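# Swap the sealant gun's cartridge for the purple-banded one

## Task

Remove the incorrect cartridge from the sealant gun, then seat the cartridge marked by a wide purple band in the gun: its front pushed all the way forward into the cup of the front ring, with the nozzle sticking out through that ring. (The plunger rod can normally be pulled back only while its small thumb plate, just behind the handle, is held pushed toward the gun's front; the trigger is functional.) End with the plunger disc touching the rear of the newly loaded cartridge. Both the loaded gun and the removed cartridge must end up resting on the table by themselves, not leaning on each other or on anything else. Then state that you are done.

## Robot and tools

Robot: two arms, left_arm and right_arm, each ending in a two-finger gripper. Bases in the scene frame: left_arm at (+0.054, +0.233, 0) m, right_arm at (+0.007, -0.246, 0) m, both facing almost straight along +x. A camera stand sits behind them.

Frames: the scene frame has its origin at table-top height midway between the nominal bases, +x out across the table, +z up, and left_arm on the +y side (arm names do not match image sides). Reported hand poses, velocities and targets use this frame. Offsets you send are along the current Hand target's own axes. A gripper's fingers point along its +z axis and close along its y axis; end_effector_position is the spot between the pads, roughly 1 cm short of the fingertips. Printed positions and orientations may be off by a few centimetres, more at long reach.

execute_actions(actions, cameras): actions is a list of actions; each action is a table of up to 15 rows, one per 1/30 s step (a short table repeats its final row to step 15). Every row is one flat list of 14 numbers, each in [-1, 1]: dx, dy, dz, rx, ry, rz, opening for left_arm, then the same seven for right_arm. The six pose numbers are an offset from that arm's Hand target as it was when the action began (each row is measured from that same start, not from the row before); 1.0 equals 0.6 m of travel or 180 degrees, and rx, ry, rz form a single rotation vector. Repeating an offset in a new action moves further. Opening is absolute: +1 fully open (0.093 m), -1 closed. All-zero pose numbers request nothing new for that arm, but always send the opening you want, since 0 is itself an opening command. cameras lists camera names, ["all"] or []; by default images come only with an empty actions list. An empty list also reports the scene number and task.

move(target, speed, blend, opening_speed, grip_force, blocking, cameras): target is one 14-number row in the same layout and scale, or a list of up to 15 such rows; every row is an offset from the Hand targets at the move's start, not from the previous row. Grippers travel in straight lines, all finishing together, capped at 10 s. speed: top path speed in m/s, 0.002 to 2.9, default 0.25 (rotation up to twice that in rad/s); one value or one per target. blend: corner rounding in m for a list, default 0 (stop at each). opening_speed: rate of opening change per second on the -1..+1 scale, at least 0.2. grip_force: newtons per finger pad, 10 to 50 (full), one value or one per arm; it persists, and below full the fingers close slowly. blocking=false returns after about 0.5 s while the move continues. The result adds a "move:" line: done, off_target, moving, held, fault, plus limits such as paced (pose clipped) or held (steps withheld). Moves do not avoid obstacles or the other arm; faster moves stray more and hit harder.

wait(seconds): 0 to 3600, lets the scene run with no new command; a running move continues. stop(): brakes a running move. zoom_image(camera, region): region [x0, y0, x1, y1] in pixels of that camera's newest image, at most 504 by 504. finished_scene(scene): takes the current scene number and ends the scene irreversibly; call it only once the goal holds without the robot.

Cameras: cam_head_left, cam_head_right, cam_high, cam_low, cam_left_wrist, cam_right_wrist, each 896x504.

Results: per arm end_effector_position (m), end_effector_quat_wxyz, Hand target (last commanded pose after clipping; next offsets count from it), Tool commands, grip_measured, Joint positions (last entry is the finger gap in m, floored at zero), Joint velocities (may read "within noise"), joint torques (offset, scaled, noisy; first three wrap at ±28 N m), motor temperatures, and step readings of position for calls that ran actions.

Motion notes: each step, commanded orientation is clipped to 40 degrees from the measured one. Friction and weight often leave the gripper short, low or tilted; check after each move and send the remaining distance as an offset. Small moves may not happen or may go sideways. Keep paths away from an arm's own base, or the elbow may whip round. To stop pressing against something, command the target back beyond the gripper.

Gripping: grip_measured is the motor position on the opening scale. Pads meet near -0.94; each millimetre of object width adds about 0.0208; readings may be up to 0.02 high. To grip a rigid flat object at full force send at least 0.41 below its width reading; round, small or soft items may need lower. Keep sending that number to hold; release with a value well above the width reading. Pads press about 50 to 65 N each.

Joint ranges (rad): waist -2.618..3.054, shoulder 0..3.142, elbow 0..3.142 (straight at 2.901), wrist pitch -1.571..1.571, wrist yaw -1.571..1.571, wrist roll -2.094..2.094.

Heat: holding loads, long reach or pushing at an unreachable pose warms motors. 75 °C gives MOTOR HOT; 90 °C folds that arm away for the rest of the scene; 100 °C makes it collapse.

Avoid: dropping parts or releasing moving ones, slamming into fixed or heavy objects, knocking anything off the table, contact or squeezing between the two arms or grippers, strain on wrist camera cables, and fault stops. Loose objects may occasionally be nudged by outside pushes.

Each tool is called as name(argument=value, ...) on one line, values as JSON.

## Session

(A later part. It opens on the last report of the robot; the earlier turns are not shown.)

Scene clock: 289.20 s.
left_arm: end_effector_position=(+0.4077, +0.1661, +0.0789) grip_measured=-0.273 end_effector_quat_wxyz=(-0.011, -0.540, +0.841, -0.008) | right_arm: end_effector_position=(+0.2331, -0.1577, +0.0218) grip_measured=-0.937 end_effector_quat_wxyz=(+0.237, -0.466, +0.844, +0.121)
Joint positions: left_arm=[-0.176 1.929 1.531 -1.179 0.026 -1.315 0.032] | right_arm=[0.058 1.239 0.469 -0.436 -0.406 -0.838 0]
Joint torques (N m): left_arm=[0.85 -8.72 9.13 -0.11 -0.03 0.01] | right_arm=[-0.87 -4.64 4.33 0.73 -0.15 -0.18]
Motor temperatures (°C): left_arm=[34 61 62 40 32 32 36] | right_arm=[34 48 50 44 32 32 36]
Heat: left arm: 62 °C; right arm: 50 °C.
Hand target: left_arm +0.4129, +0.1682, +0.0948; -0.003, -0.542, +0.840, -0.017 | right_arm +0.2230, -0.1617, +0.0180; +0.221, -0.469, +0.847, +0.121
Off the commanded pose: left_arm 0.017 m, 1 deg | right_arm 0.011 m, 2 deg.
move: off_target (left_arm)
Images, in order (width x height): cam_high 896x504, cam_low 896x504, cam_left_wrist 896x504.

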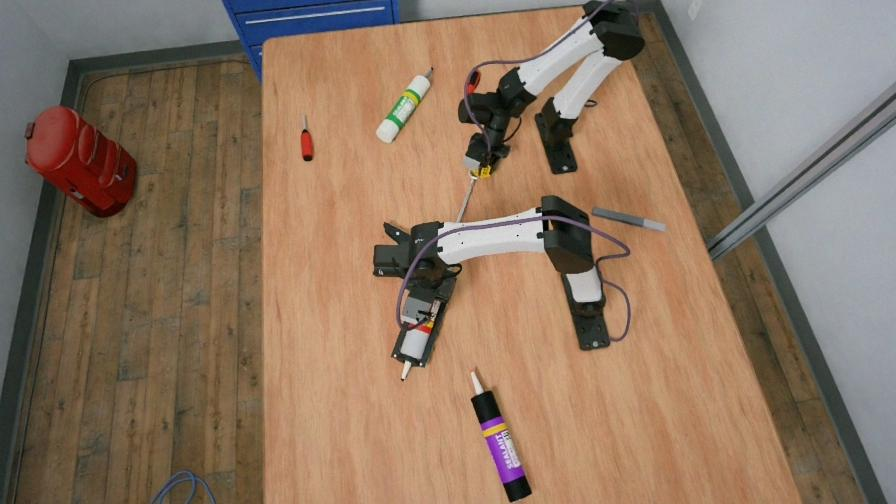

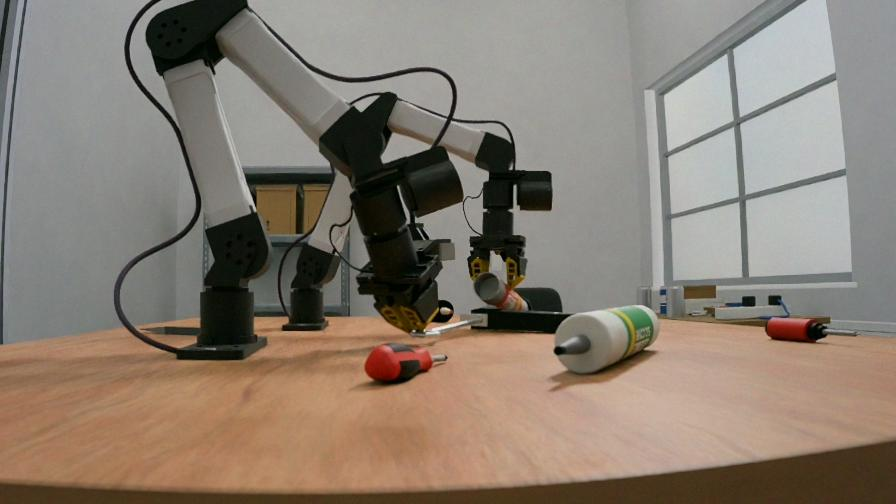

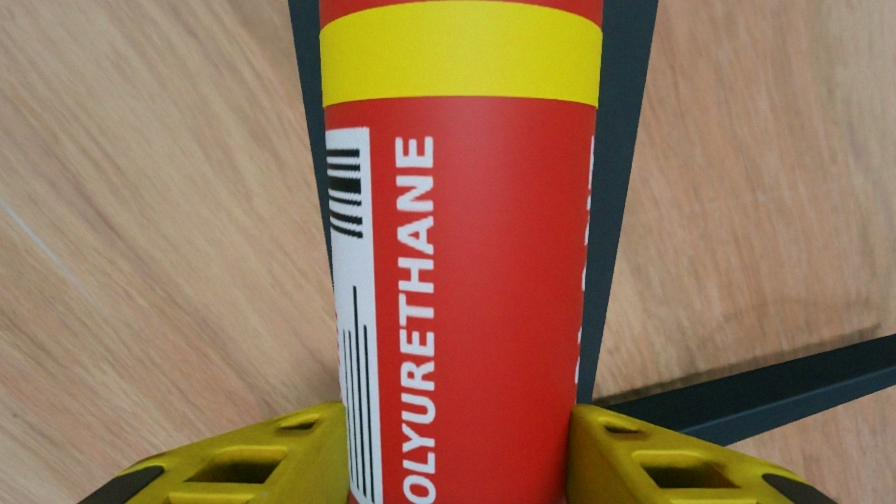

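move(target=[[0.1433,0,-0.05,0,0,0,-0.35,0,0,0,0,0,0,-1]], speed=0.08, cameras=["cam_left_wrist","cam_high","cam_low"])

zoom_image(camera="cam_high", region=[360, 180, 520, 400])

Scene clock: 294.03 s.
left_arm: end_effector_position=(+0.3692, +0.0926, +0.1014) grip_measured=-0.273 end_effector_quat_wxyz=(-0.029, -0.538, +0.843, +0.005) | right_arm: end_effector_position=(+0.2321, -0.1580, +0.0213) grip_measured=-0.937 end_effector_quat_wxyz=(+0.235, -0.466, +0.845, +0.121)
Joint positions: left_arm=[-0.399 1.893 1.572 -1.291 0.043 -1.532 0.032] | right_arm=[0.058 1.239 0.469 -0.441 -0.405 -0.839 0]
Joint torques (N m): left_arm=[-0.28 -10.32 9.46 -0.1 -0.24 -0.18] | right_arm=[-0.95 -4.71 4.31 0.75 -0.17 -0.19]
Motor temperatures (°C): left_arm=[34 61 63 40 32 32 36] | right_arm=[34 48 50 44 32 32 36]
Heat: left arm: 63 °C; right arm: 50 °C.
Hand target: left_arm +0.3771, +0.0907, +0.1268; -0.003, -0.542, +0.840, -0.017 | right_arm +0.2229, -0.1617, +0.0180; +0.221, -0.469, +0.847, +0.121
Off the commanded pose: left_arm 0.027 m, 4 deg | right_arm 0.010 m, 2 deg.
move: off_target (left_arm)
Images, in order (width x height): cam_high 896x504, cam_low 896x504, cam_left_wrist 896x504.

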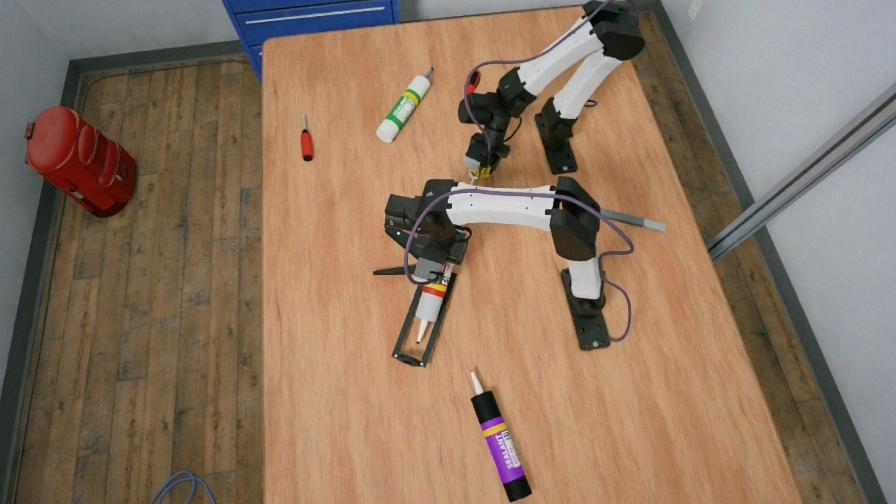

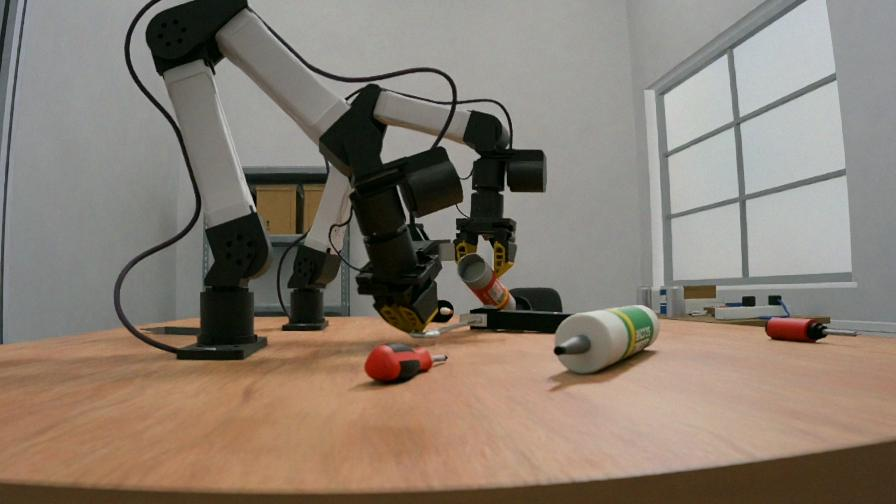

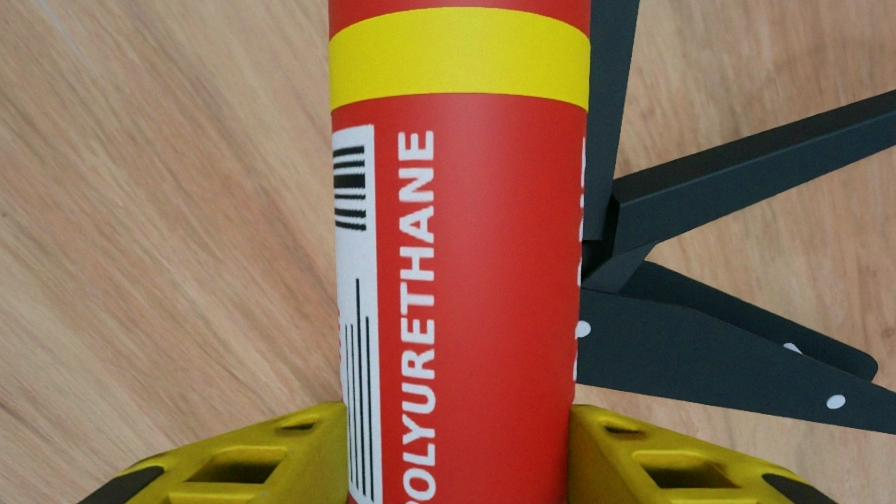

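Scaled by 2.291 from the camera's image (finer frame: 1280x720).

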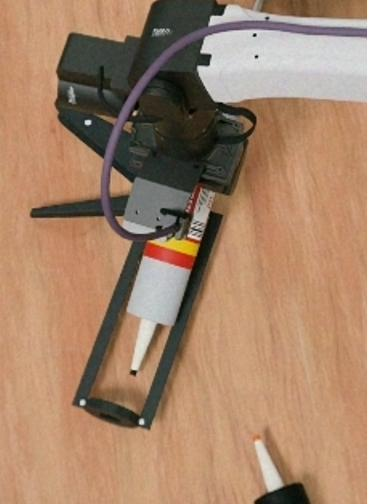

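move(target=[[0,0,-0.072,0,0,0,-0.35,0,0,0,0,0,0,-1],[-0.0062,0.213,-0.04,0,-0.08,0,-0.35,0,0,0,0,0,0,-1]], speed=0.15, blend=0.02, cameras=["cam_left_wrist","cam_high","cam_low"])

Scene clock: 303.63 s.
left_arm: end_effector_position=(+0.2587, +0.1422, +0.1429) grip_measured=-0.273 end_effector_quat_wxyz=(+0.075, -0.538, +0.838, +0.053) | right_arm: end_effector_position=(+0.2321, -0.1580, +0.0213) grip_measured=-0.937 end_effector_quat_wxyz=(+0.235, -0.466, +0.845, +0.121)
Joint positions: left_arm=[-0.553 1.408 1.201 -1.394 -0.18 -1.693 0.032] | right_arm=[0.058 1.239 0.469 -0.441 -0.405 -0.839 0]
Joint torques (N m): left_arm=[-0.59 -5.59 5.26 0.24 -0.72 -0.18] | right_arm=[-0.92 -4.67 4.33 0.74 -0.17 -0.18]
Motor temperatures (°C): left_arm=[34 61 63 40 32 32 37] | right_arm=[34 48 49 43 32 32 36]
Heat: left arm: 63 °C; right arm: 49 °C.
Hand target: left_arm +0.2619, +0.1475, +0.1474; +0.103, -0.540, +0.834, +0.051 | right_arm +0.2229, -0.1617, +0.0180; +0.221, -0.469, +0.847, +0.121
Off the commanded pose: left_arm 0.008 m, 3 deg | right_arm 0.010 m, 2 deg.
move: off_target (left_arm)
Images, in order (width x height): cam_high 896x504, cam_low 896x504, cam_left_wrist 896x504.

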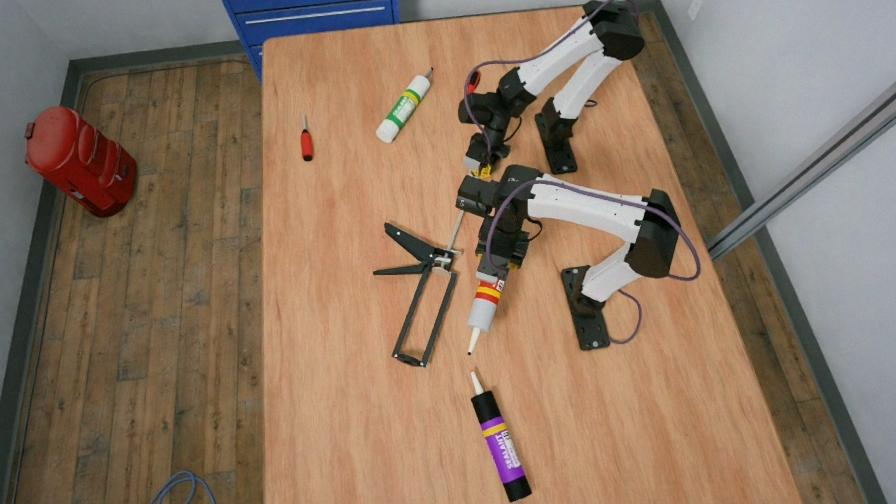

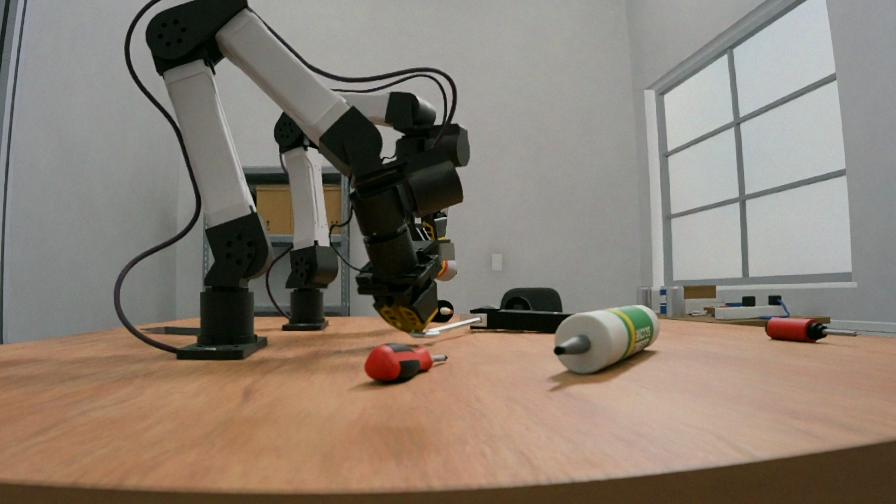

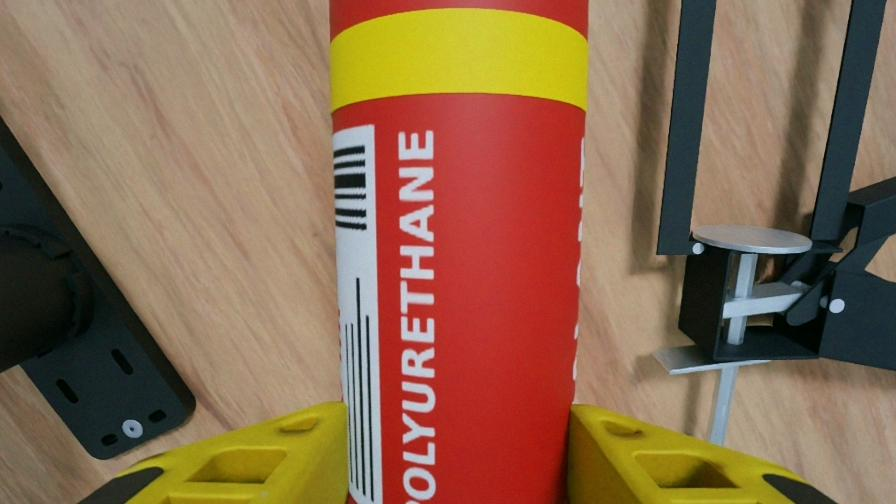

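move(target=[[0.101,0,0.1283,0,-0.0167,0,-0.35,0,0,0,0,0,0,-1]], speed=0.12, cameras=["cam_left_wrist","cam_high"])

Scene clock: 307.93 s.
left_arm: end_effector_position=(+0.2431, +0.1030, +0.0583) grip_measured=-0.273 end_effector_quat_wxyz=(+0.099, -0.538, +0.835, +0.058) | right_arm: end_effector_position=(+0.2321, -0.1580, +0.0213) grip_measured=-0.937 end_effector_quat_wxyz=(+0.235, -0.466, +0.845, +0.121)
Joint positions: left_arm=[-0.764 1.508 0.942 -1.071 -0.221 -1.914 0.032] | right_arm=[0.058 1.239 0.469 -0.441 -0.405 -0.839 0]
Joint torques (N m): left_arm=[-0.5 -4.19 5.09 0.06 -0.7 -0.18] | right_arm=[-0.9 -4.68 4.3 0.75 -0.17 -0.19]
Motor temperatures (°C): left_arm=[34 61 63 40 32 32 37] | right_arm=[34 48 49 43 32 32 36]
Heat: left arm: 63 °C; right arm: 49 °C.
Hand target: left_arm +0.2469, +0.1086, +0.0587; +0.125, -0.539, +0.831, +0.065 | right_arm +0.2229, -0.1617, +0.0180; +0.221, -0.469, +0.847, +0.121
Off the commanded pose: left_arm 0.007 m, 3 deg | right_arm 0.010 m, 2 deg.
move: off_target (left_arm)
Images, in order (width x height): cam_high 896x504, cam_left_wrist 896x504.

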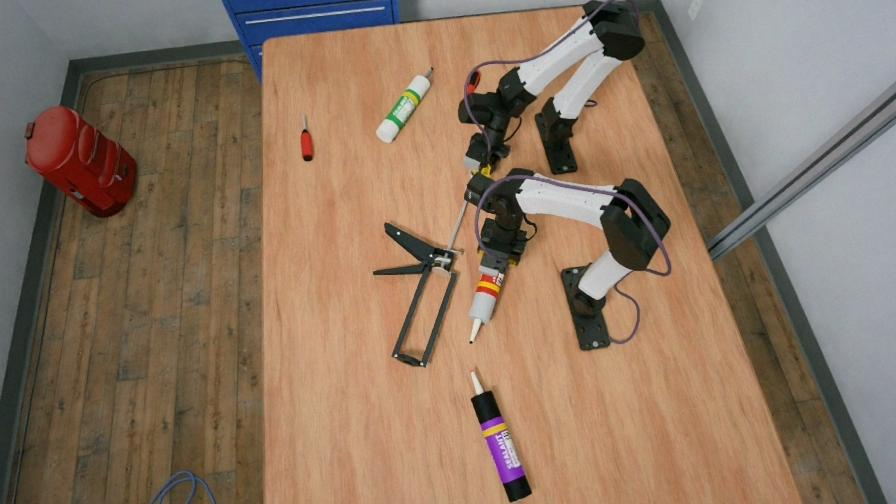

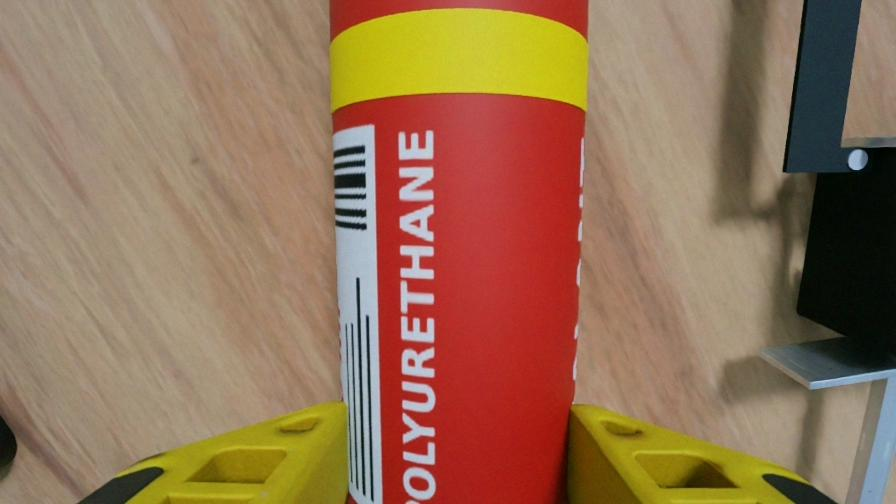

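move(target=[[0.0077,0,0.0252,0,0,0,-0.35,0,0,0,0,0,0,-1]], speed=0.05, cameras=["cam_left_wrist"])

Scene clock: 310.53 s.
left_arm: end_effector_position=(+0.2440, +0.1036, +0.0433) grip_measured=-0.273 end_effector_quat_wxyz=(+0.102, -0.539, +0.834, +0.060) | right_arm: end_effector_position=(+0.2321, -0.1580, +0.0213) grip_measured=-0.937 end_effector_quat_wxyz=(+0.235, -0.466, +0.845, +0.121)
Joint positions: left_arm=[-0.764 1.534 0.901 -1.007 -0.227 -1.916 0.032] | right_arm=[0.058 1.239 0.469 -0.441 -0.405 -0.839 0]
Joint torques (N m): left_arm=[-0.55 -4.29 4.79 0.11 -0.63 -0.18] | right_arm=[-0.95 -4.67 4.36 0.73 -0.18 -0.19]
Motor temperatures (°C): left_arm=[34 60 62 39 32 32 37] | right_arm=[34 48 49 43 32 32 36]
Heat: left arm: 62 °C; right arm: 49 °C.
Hand target: left_arm +0.2471, +0.1082, +0.0429; +0.125, -0.539, +0.831, +0.065 | right_arm +0.2229, -0.1617, +0.0180; +0.221, -0.469, +0.847, +0.121
Off the commanded pose: left_arm 0.006 m, 3 deg | right_arm 0.010 m, 2 deg.
move: off_target (left_arm)

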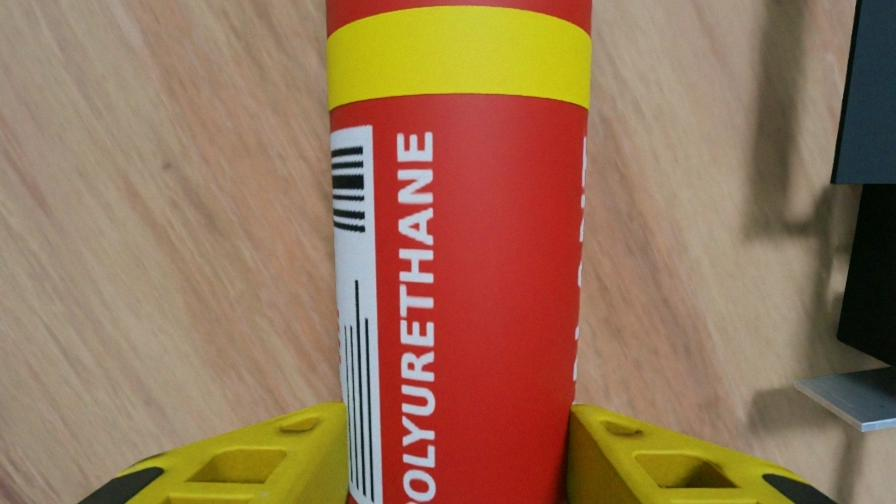

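move(target=[[0,0,0,0,0,0,0.4,0,0,0,0,0,0,-1]], speed=0.05, opening_speed=0.5, cameras=["cam_left_wrist"])

Scene clock: 313.43 s.
left_arm: end_effector_position=(+0.2473, +0.1068, +0.0444) grip_measured=+0.398 end_effector_quat_wxyz=(+0.116, -0.538, +0.833, +0.063) | right_arm: end_effector_position=(+0.2321, -0.1580, +0.0213) grip_measured=-0.937 end_effector_quat_wxyz=(+0.235, -0.466, +0.845, +0.121)
Joint positions: left_arm=[-0.764 1.534 0.901 -1.007 -0.255 -1.916 0.064] | right_arm=[0.058 1.239 0.469 -0.441 -0.405 -0.839 0]
Joint torques (N m): left_arm=[-0.51 -4.14 4.79 0.1 -0.4 -0.16] | right_arm=[-0.91 -4.67 4.23 0.73 -0.18 -0.18]
Motor temperatures (°C): left_arm=[34 59 62 39 32 32 37] | right_arm=[34 48 49 43 32 32 36]
Heat: left arm: 62 °C; right arm: 49 °C.
Hand target: left_arm +0.2471, +0.1082, +0.0429; +0.124, -0.539, +0.831, +0.065 | right_arm +0.2229, -0.1617, +0.0180; +0.221, -0.469, +0.847, +0.121
Off the commanded pose: left_arm 0.002 m, 1 deg | right_arm 0.010 m, 2 deg.
move: done

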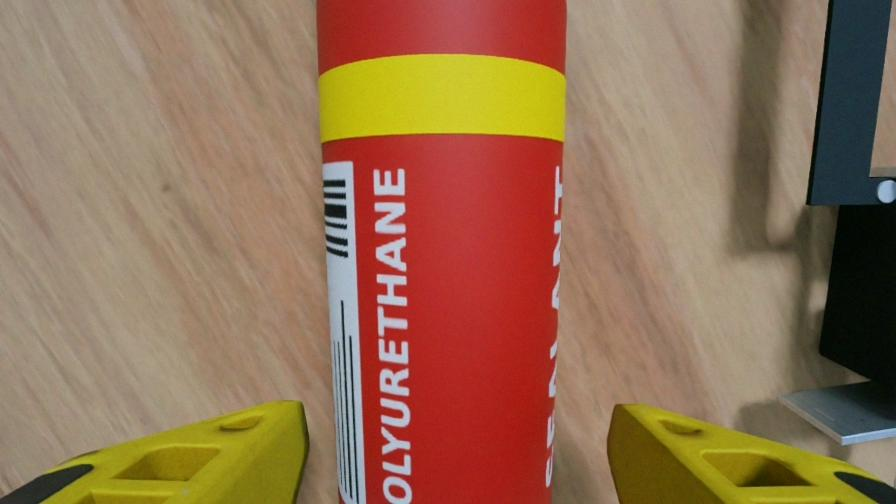

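move(target=[[-0.0588,0,-0.1912,0,0,0,0.8,0,0,0,0,0,0,-1],[-0.407,-0.0102,-0.1138,-0.0294,0,-0.0956,0.8,0,0,0,0,0,0,-1],[-0.6485,0.2177,-0.0047,-0.0588,0,-0.1912,0.8,0,0,0,0,0,0,-1]], speed=[0.12,0.25,0.25], blend=[0.03,0.05,0], opening_speed=1.0, cameras=["cam_left_wrist","cam_high"])

Scene clock: 324.37 s.
left_arm: end_effector_position=(+0.2708, +0.4944, +0.1430) grip_measured=+0.798 end_effector_quat_wxyz=(-0.071, +0.771, -0.624, -0.104) | right_arm: end_effector_position=(+0.2321, -0.1580, +0.0213) grip_measured=-0.937 end_effector_quat_wxyz=(+0.235, -0.466, +0.845, +0.121)
Joint positions: left_arm=[0.766 1.715 1.495 -1.233 -0.224 -1 0.083] | right_arm=[0.058 1.239 0.469 -0.441 -0.405 -0.839 0]
Joint torques (N m): left_arm=[0.43 -5.49 8.9 0.58 -0.22 0.02] | right_arm=[-0.95 -4.63 4.33 0.74 -0.17 -0.2]
Motor temperatures (°C): left_arm=[34 57 61 39 32 32 36] | right_arm=[34 48 49 43 32 32 36]
Heat: left arm: 61 °C; right arm: 49 °C.
Hand target: left_arm +0.2790, +0.5032, +0.1501; -0.089, +0.769, -0.625, -0.101 | right_arm +0.2229, -0.1617, +0.0180; +0.221, -0.469, +0.847, +0.121
Off the commanded pose: left_arm 0.014 m, 2 deg | right_arm 0.010 m, 2 deg.
move: off_target (left_arm)
Images, in order (width x height): cam_high 896x504, cam_left_wrist 896x504.

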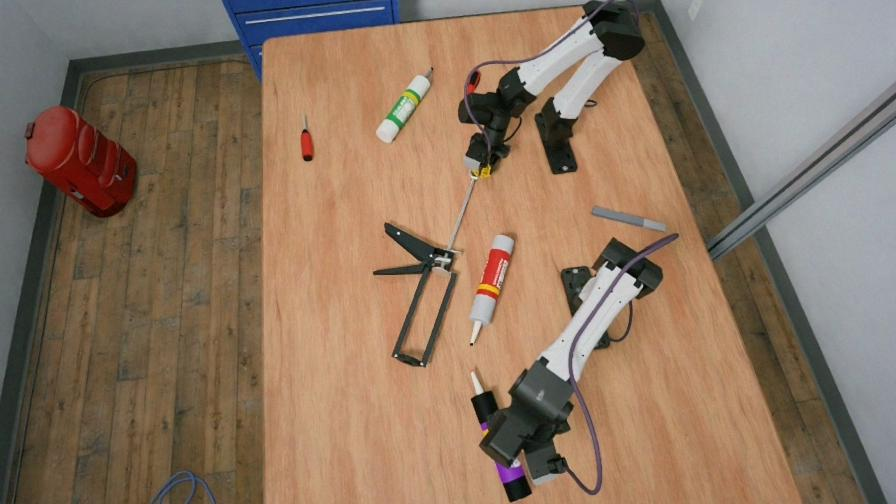

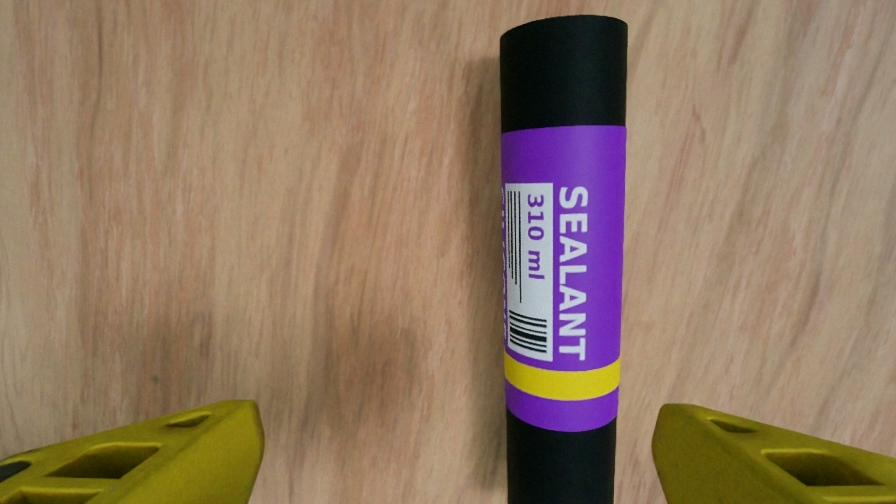

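move(target=[[0.0495,-0.0792,0.0985,-0.0028,0.0889,-0.0194,0.8,0,0,0,0,0,0,-1]], speed=0.15, cameras=["cam_left_wrist","cam_high"])

Scene clock: 331.97 s.
left_arm: end_effector_position=(+0.3236, +0.4913, +0.0808) grip_measured=+0.798 end_effector_quat_wxyz=(+0.012, +0.787, -0.617, +0.003) | right_arm: end_effector_position=(+0.2321, -0.1580, +0.0213) grip_measured=-0.937 end_effector_quat_wxyz=(+0.235, -0.466, +0.845, +0.121)
Joint positions: left_arm=[0.766 1.998 1.636 -1.233 0.009 -1.044 0.083] | right_arm=[0.058 1.239 0.469 -0.441 -0.405 -0.839 0]
Joint torques (N m): left_arm=[0.99 -7.35 8.47 0.2 -0.03 -0.15] | right_arm=[-0.96 -4.71 4.3 0.74 -0.18 -0.19]
Motor temperatures (°C): left_arm=[34 56 61 39 32 32 36] | right_arm=[34 48 49 43 32 32 36]
Heat: left arm: 61 °C; right arm: 49 °C.
Hand target: left_arm +0.3288, +0.5003, +0.0858; -0.001, +0.795, -0.607, +0.007 | right_arm +0.2229, -0.1617, +0.0180; +0.221, -0.469, +0.847, +0.121
Off the commanded pose: left_arm 0.012 m, 2 deg | right_arm 0.010 m, 2 deg.
move: off_target (left_arm)
Images, in order (width x height): cam_high 896x504, cam_left_wrist 896x504.

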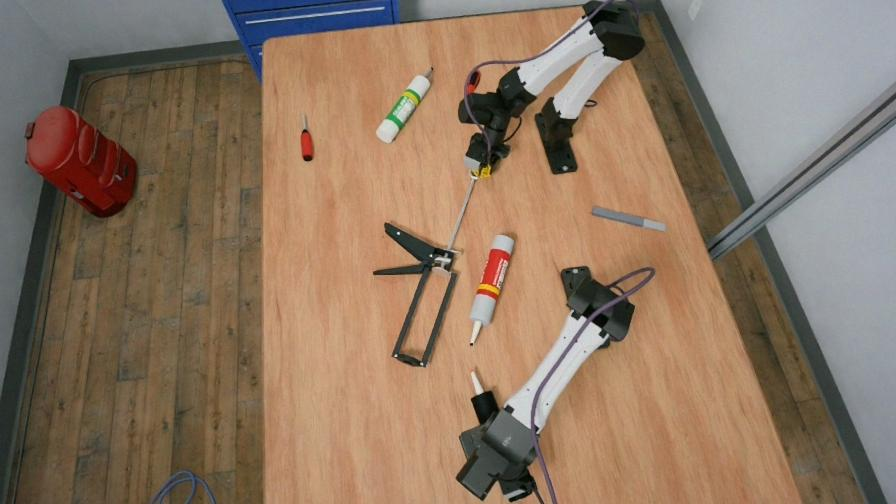

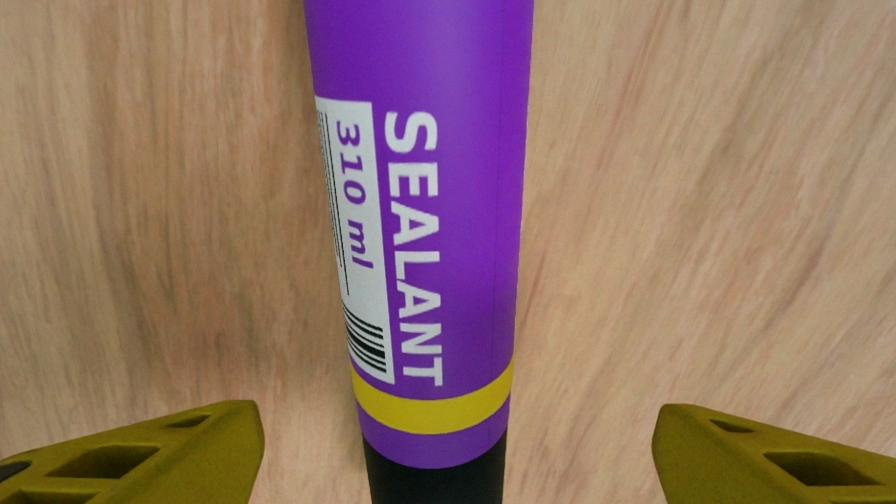

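move(target=[[0,0.014,0,0,0,0,0.8,0,0,0,0,0,0,-1],[0,0.014,0.078,0,0,0,0.8,0,0,0,0,0,0,-1]], speed=0.1, cameras=["cam_left_wrist"])

Scene clock: 337.13 s.
left_arm: end_effector_position=(+0.3231, +0.4973, +0.0457) grip_measured=+0.798 end_effector_quat_wxyz=(-0.005, +0.791, -0.612, +0.006) | right_arm: end_effector_position=(+0.2321, -0.1580, +0.0213) grip_measured=-0.937 end_effector_quat_wxyz=(+0.235, -0.466, +0.845, +0.121)
Joint positions: left_arm=[0.779 2.007 1.507 -1.061 0.01 -1.044 0.083] | right_arm=[0.058 1.239 0.469 -0.441 -0.405 -0.839 0]
Joint torques (N m): left_arm=[0.61 -7.34 4.59 0.33 -0.02 -0.07] | right_arm=[-0.95 -4.72 4.29 0.74 -0.18 -0.18]
Motor temperatures (°C): left_arm=[34 57 61 39 32 32 36] | right_arm=[34 48 49 42 32 32 36]
Heat: left arm: 61 °C; right arm: 49 °C.
Hand target: left_arm +0.3212, +0.4977, +0.0389; +0.000, +0.794, -0.607, +0.007 | right_arm +0.2229, -0.1617, +0.0180; +0.221, -0.469, +0.847, +0.121
Off the commanded pose: left_arm 0.007 m, 1 deg | right_arm 0.010 m, 2 deg.
move: done

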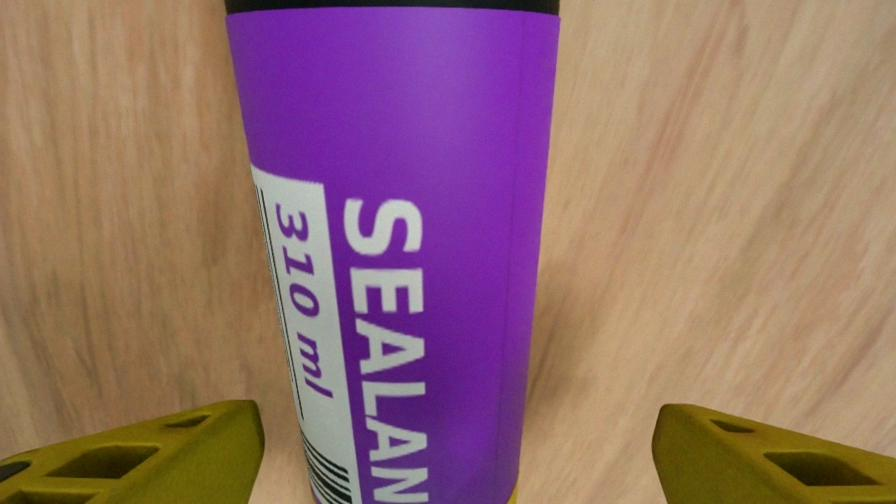

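move(target=[[0,0.024,0,0,0,0,0.8,0,0,0,0,0,0,-1]], speed=0.1, cameras=["cam_left_wrist"])

Scene clock: 340.13 s.
left_arm: end_effector_position=(+0.3075, +0.4912, +0.0318) grip_measured=+0.798 end_effector_quat_wxyz=(+0.015, +0.796, -0.605, +0.004) | right_arm: end_effector_position=(+0.2321, -0.1580, +0.0213) grip_measured=-0.937 end_effector_quat_wxyz=(+0.235, -0.466, +0.845, +0.121)
Joint positions: left_arm=[0.797 2.001 1.441 -1.04 0.011 -1.042 0.083] | right_arm=[0.058 1.239 0.469 -0.441 -0.405 -0.839 0]
Joint torques (N m): left_arm=[0.7 -10.11 4.71 0.32 -0.04 0.08] | right_arm=[-0.85 -4.67 4.26 0.72 -0.18 -0.17]
Motor temperatures (°C): left_arm=[34 57 61 39 32 32 36] | right_arm=[34 47 49 42 32 32 36]
Heat: left arm: 61 °C; right arm: 49 °C.
Hand target: left_arm +0.3074, +0.4939, +0.0387; +0.000, +0.795, -0.607, +0.007 | right_arm +0.2229, -0.1617, +0.0180; +0.221, -0.469, +0.847, +0.121
Off the commanded pose: left_arm 0.007 m, 2 deg | right_arm 0.010 m, 2 deg.
move: done

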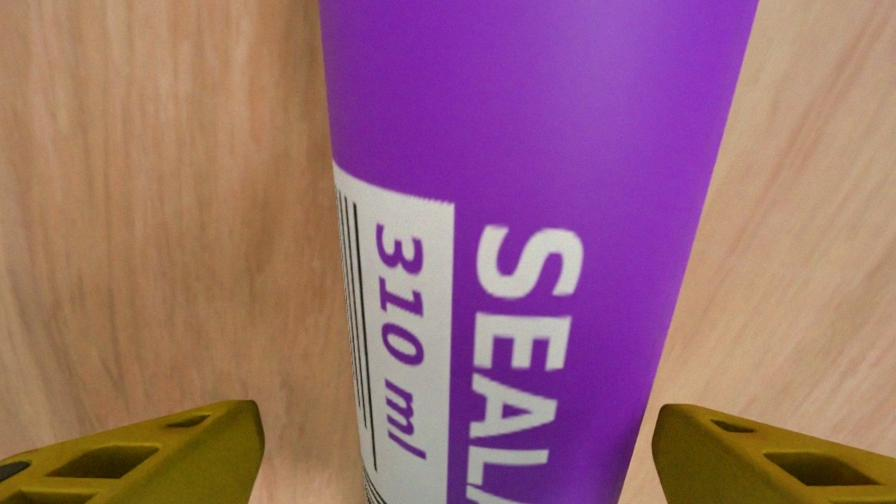

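move(target=[[0,-0.01,-0.04,0,0,0,0.8,0,0,0,0,0,0,-1]], speed=0.1, cameras=["cam_left_wrist"])

Scene clock: 343.00 s.
left_arm: end_effector_position=(+0.3065, +0.4901, +0.0463) grip_measured=+0.798 end_effector_quat_wxyz=(+0.021, +0.796, -0.605, +0.003) | right_arm: end_effector_position=(+0.2321, -0.1580, +0.0213) grip_measured=-0.937 end_effector_quat_wxyz=(+0.235, -0.466, +0.845, +0.121)
Joint positions: left_arm=[0.797 1.99 1.484 -1.106 0.011 -1.042 0.083] | right_arm=[0.058 1.239 0.469 -0.441 -0.405 -0.839 0]
Joint torques (N m): left_arm=[0.09 -9.83 8.16 0.01 -0.03 0.02] | right_arm=[-0.95 -4.7 4.33 0.73 -0.17 -0.18]
Motor temperatures (°C): left_arm=[34 58 61 39 32 32 36] | right_arm=[34 47 49 42 32 32 36]
Heat: left arm: 61 °C; right arm: 49 °C.
Hand target: left_arm +0.3129, +0.4957, +0.0629; -0.001, +0.794, -0.607, +0.007 | right_arm +0.2229, -0.1617, +0.0180; +0.221, -0.469, +0.847, +0.121
Off the commanded pose: left_arm 0.018 m, 3 deg | right_arm 0.010 m, 2 deg.
move: off_target (left_arm)

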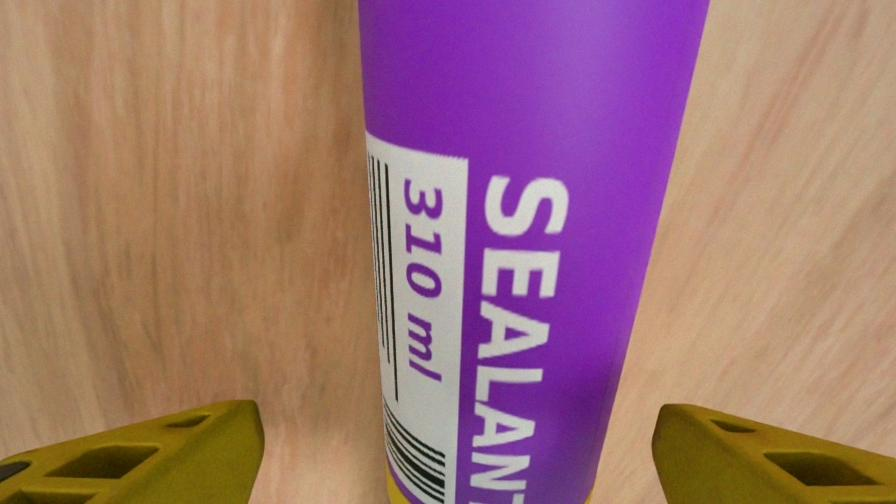

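move(target=[[0,-0.0133,0.039,0,0,0,0.8,0,0,0,0,0,0,-1]], speed=0.1, cameras=["cam_left_wrist"])

Scene clock: 344.97 s.
left_arm: end_effector_position=(+0.3143, +0.4963, +0.0414) grip_measured=+0.798 end_effector_quat_wxyz=(+0.005, +0.795, -0.607, +0.005) | right_arm: end_effector_position=(+0.2321, -0.1580, +0.0213) grip_measured=-0.937 end_effector_quat_wxyz=(+0.235, -0.466, +0.845, +0.121)
Joint positions: left_arm=[0.794 2.003 1.484 -1.061 0.011 -1.042 0.083] | right_arm=[0.058 1.239 0.469 -0.441 -0.405 -0.839 0]
Joint torques (N m): left_arm=[-0.61 -7.28 6.28 0.31 -0.02 -0.1] | right_arm=[-0.92 -4.68 4.25 0.73 -0.18 -0.18]
Motor temperatures (°C): left_arm=[34 58 61 39 32 32 36] | right_arm=[34 47 49 42 32 32 36]
Heat: left arm: 61 °C; right arm: 49 °C.
Hand target: left_arm +0.3210, +0.4976, +0.0395; -0.001, +0.794, -0.607, +0.007 | right_arm +0.2229, -0.1617, +0.0180; +0.221, -0.469, +0.847, +0.121
Off the commanded pose: left_arm 0.007 m, 1 deg | right_arm 0.010 m, 2 deg.
move: done

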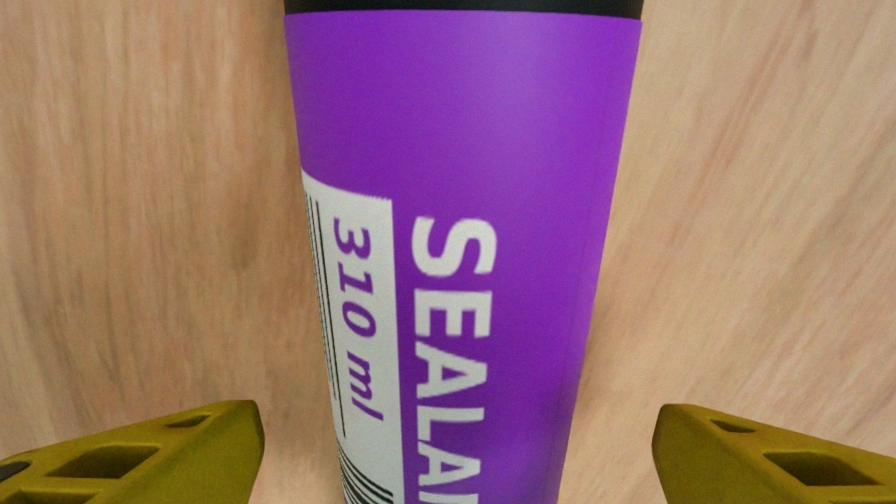

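move(target=[[0,0,0,0,0,0,-0.4,0,0,0,0,0,0,-1]], speed=0.1, opening_speed=0.7, cameras=["cam_left_wrist"])

Scene clock: 348.03 s.
left_arm: end_effector_position=(+0.3144, +0.4964, +0.0414) grip_measured=-0.289 end_effector_quat_wxyz=(+0.005, +0.795, -0.607, +0.005) | right_arm: end_effector_position=(+0.2321, -0.1580, +0.0213) grip_measured=-0.937 end_effector_quat_wxyz=(+0.235, -0.466, +0.845, +0.121)
Joint positions: left_arm=[0.794 2.003 1.484 -1.061 0.011 -1.042 0.031] | right_arm=[0.058 1.239 0.469 -0.441 -0.405 -0.839 0]
Joint velocities: left_arm=[-0.007 0.007 -0.002 -0.007 0.022 -0.007 0.004] | right_arm=[within noise]
Joint torques (N m): left_arm=[-0.57 -7.21 6.34 0.33 -0.03 -0.1] | right_arm=[-0.95 -4.71 4.33 0.73 -0.17 -0.21]
Motor temperatures (°C): left_arm=[34 58 61 39 32 32 36] | right_arm=[34 47 49 42 32 32 36]
Heat: left arm: 61 °C; right arm: 49 °C.
Hand target: left_arm +0.3209, +0.4976, +0.0395; -0.001, +0.794, -0.607, +0.007 | right_arm +0.2229, -0.1617, +0.0180; +0.221, -0.469, +0.847, +0.121
Off the commanded pose: left_arm 0.007 m, 1 deg | right_arm 0.010 m, 2 deg.
move: done

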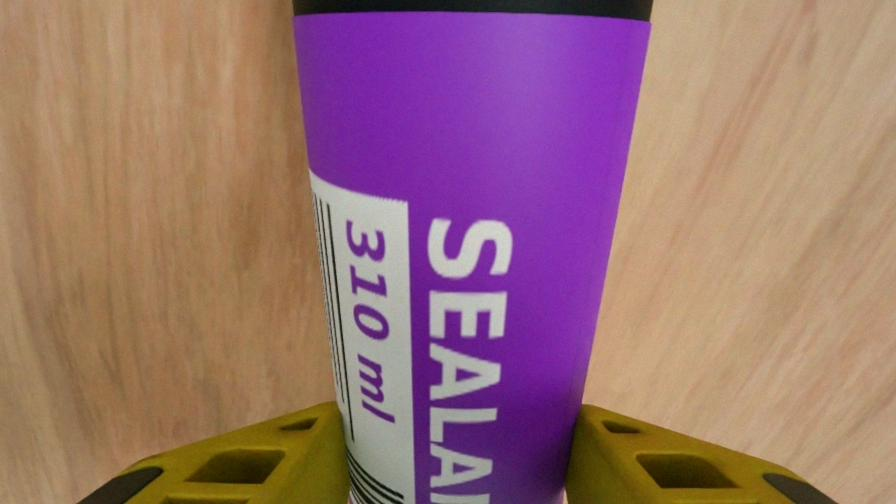

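move(target=[[0,0,-0.2833,0,0,0,-0.4,0,0,0,0,0,0,-1],[0.312,-0.0895,-0.2842,0,0,0.5811,-0.4,0,0,0,0,0,0,-1]], speed=[0.12,0.3], blend=[0.03,0], cameras=["cam_left_wrist","cam_high"])

Scene clock: 361.73 s.
left_arm: end_effector_position=(+0.4115, +0.3315, +0.1978) grip_measured=-0.265 end_effector_quat_wxyz=(+0.043, -0.016, +0.999, +0.004) | right_arm: end_effector_position=(+0.2321, -0.1580, +0.0213) grip_measured=-0.937 end_effector_quat_wxyz=(+0.235, -0.466, +0.845, +0.121)
Joint positions: left_arm=[0.274 1.922 1.996 -1.56 0.015 0.243 0.032] | right_arm=[0.058 1.239 0.469 -0.441 -0.405 -0.839 0]
Joint torques (N m): left_arm=[-0.14 -7.72 9.62 0.41 -0.02 0.11] | right_arm=[-0.87 -4.71 4.26 0.73 -0.19 -0.17]
Motor temperatures (°C): left_arm=[34 60 61 39 32 32 37] | right_arm=[34 47 49 42 32 32 36]
Heat: left arm: 61 °C; right arm: 49 °C.
Hand target: left_arm +0.4197, +0.3325, +0.2125; +0.006, -0.006, +1.000, -0.004 | right_arm +0.2229, -0.1617, +0.0180; +0.221, -0.469, +0.847, +0.121
Off the commanded pose: left_arm 0.017 m, 4 deg | right_arm 0.010 m, 2 deg.
joint sent to its limit (left arm) — joint 4 (wrist pitch), lower limit. The joint targets are off in orientation, not in position.
move: off_target (left_arm)
Images, in order (width x height): cam_high 896x504, cam_left_wrist 896x504.

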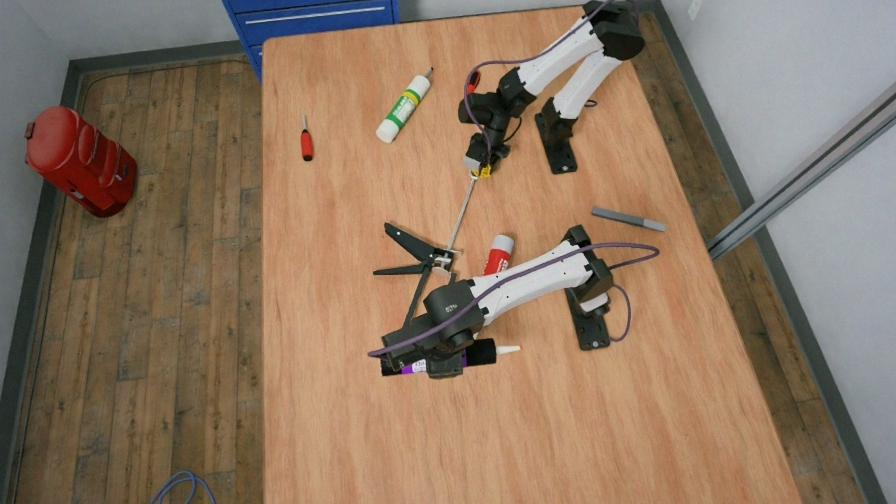

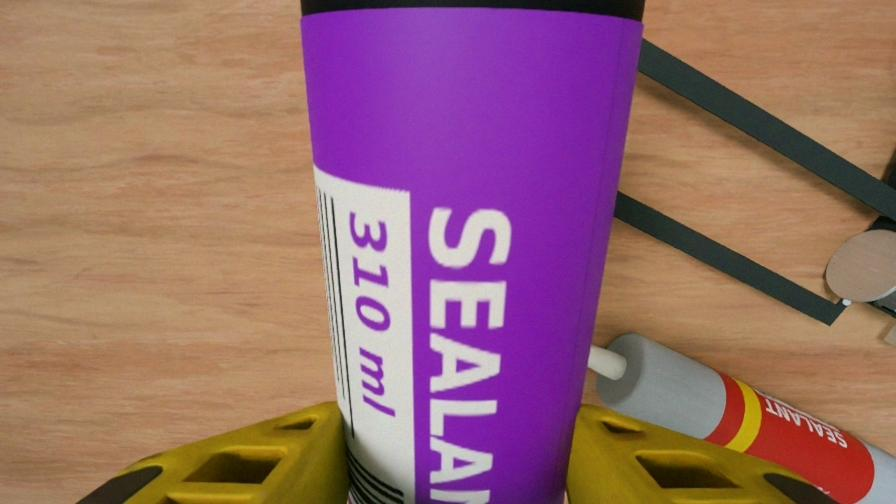

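move(target=[[0.0595,-0.3925,0.0542,0.0829,-0.0538,0.6292,-0.4,0,0,0,0,0,0,-1]], speed=0.25, cameras=["cam_left_wrist","cam_high"])

zoom_image(camera="cam_high", region=[360, 180, 520, 400])

Scene clock: 368.63 s.
left_arm: end_effector_position=(+0.3839, +0.1039, +0.1679) grip_measured=-0.265 end_effector_quat_wxyz=(+0.064, +0.822, +0.556, -0.100) | right_arm: end_effector_position=(+0.2321, -0.1580, +0.0213) grip_measured=-0.937 end_effector_quat_wxyz=(+0.235, -0.466, +0.845, +0.121)
Joint positions: left_arm=[-0.263 1.928 1.865 -1.543 0.235 1.695 0.032] | right_arm=[0.058 1.239 0.469 -0.441 -0.405 -0.839 0]
Joint torques (N m): left_arm=[-0.21 -7.54 9.43 -0.07 0.44 0.16] | right_arm=[-0.85 -4.63 4.3 0.72 -0.18 -0.18]
Motor temperatures (°C): left_arm=[34 60 62 38 32 32 37] | right_arm=[34 47 48 42 32 32 36]
Heat: left arm: 62 °C; right arm: 48 °C.
Hand target: left_arm +0.3871, +0.0963, +0.1814; +0.078, +0.829, +0.544, -0.106 | right_arm +0.2229, -0.1617, +0.0180; +0.221, -0.469, +0.847, +0.121
Off the commanded pose: left_arm 0.016 m, 2 deg | right_arm 0.010 m, 2 deg.
joint sent to its limit (left arm) — joint 4 (wrist pitch), lower limit. The joint targets still meet the commanded pose.
move: off_target (left_arm)
Images, in order (width x height): cam_high 896x504, cam_left_wrist 896x504.

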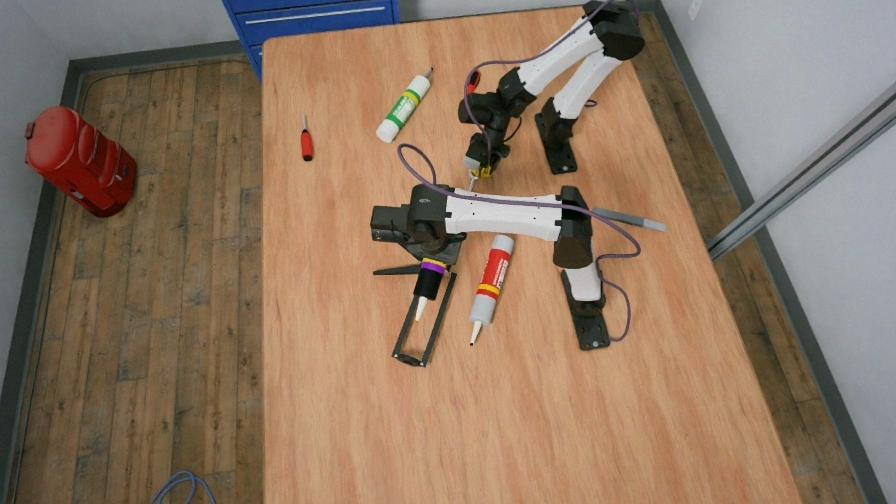

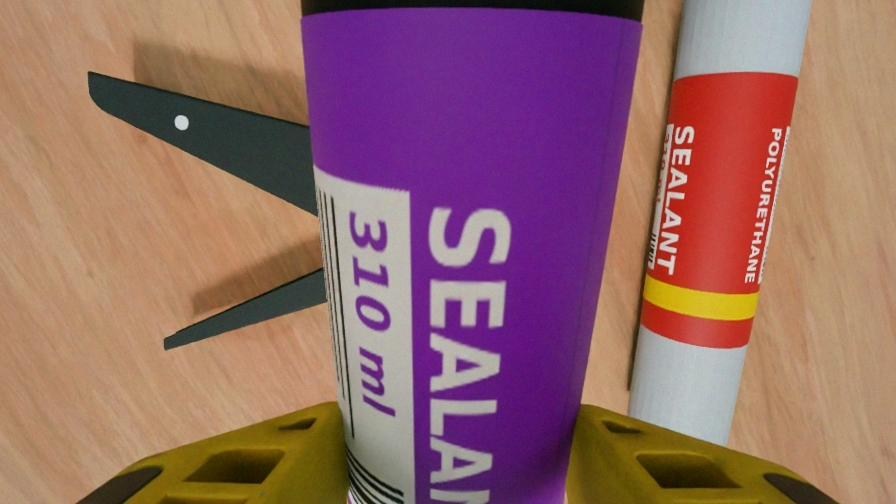

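Scaled by 2.291 from the camera's image (finer frame: 1280x720).

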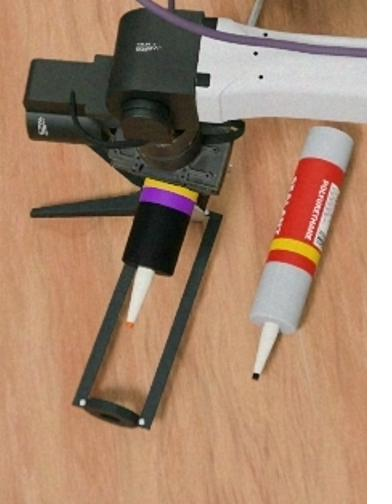

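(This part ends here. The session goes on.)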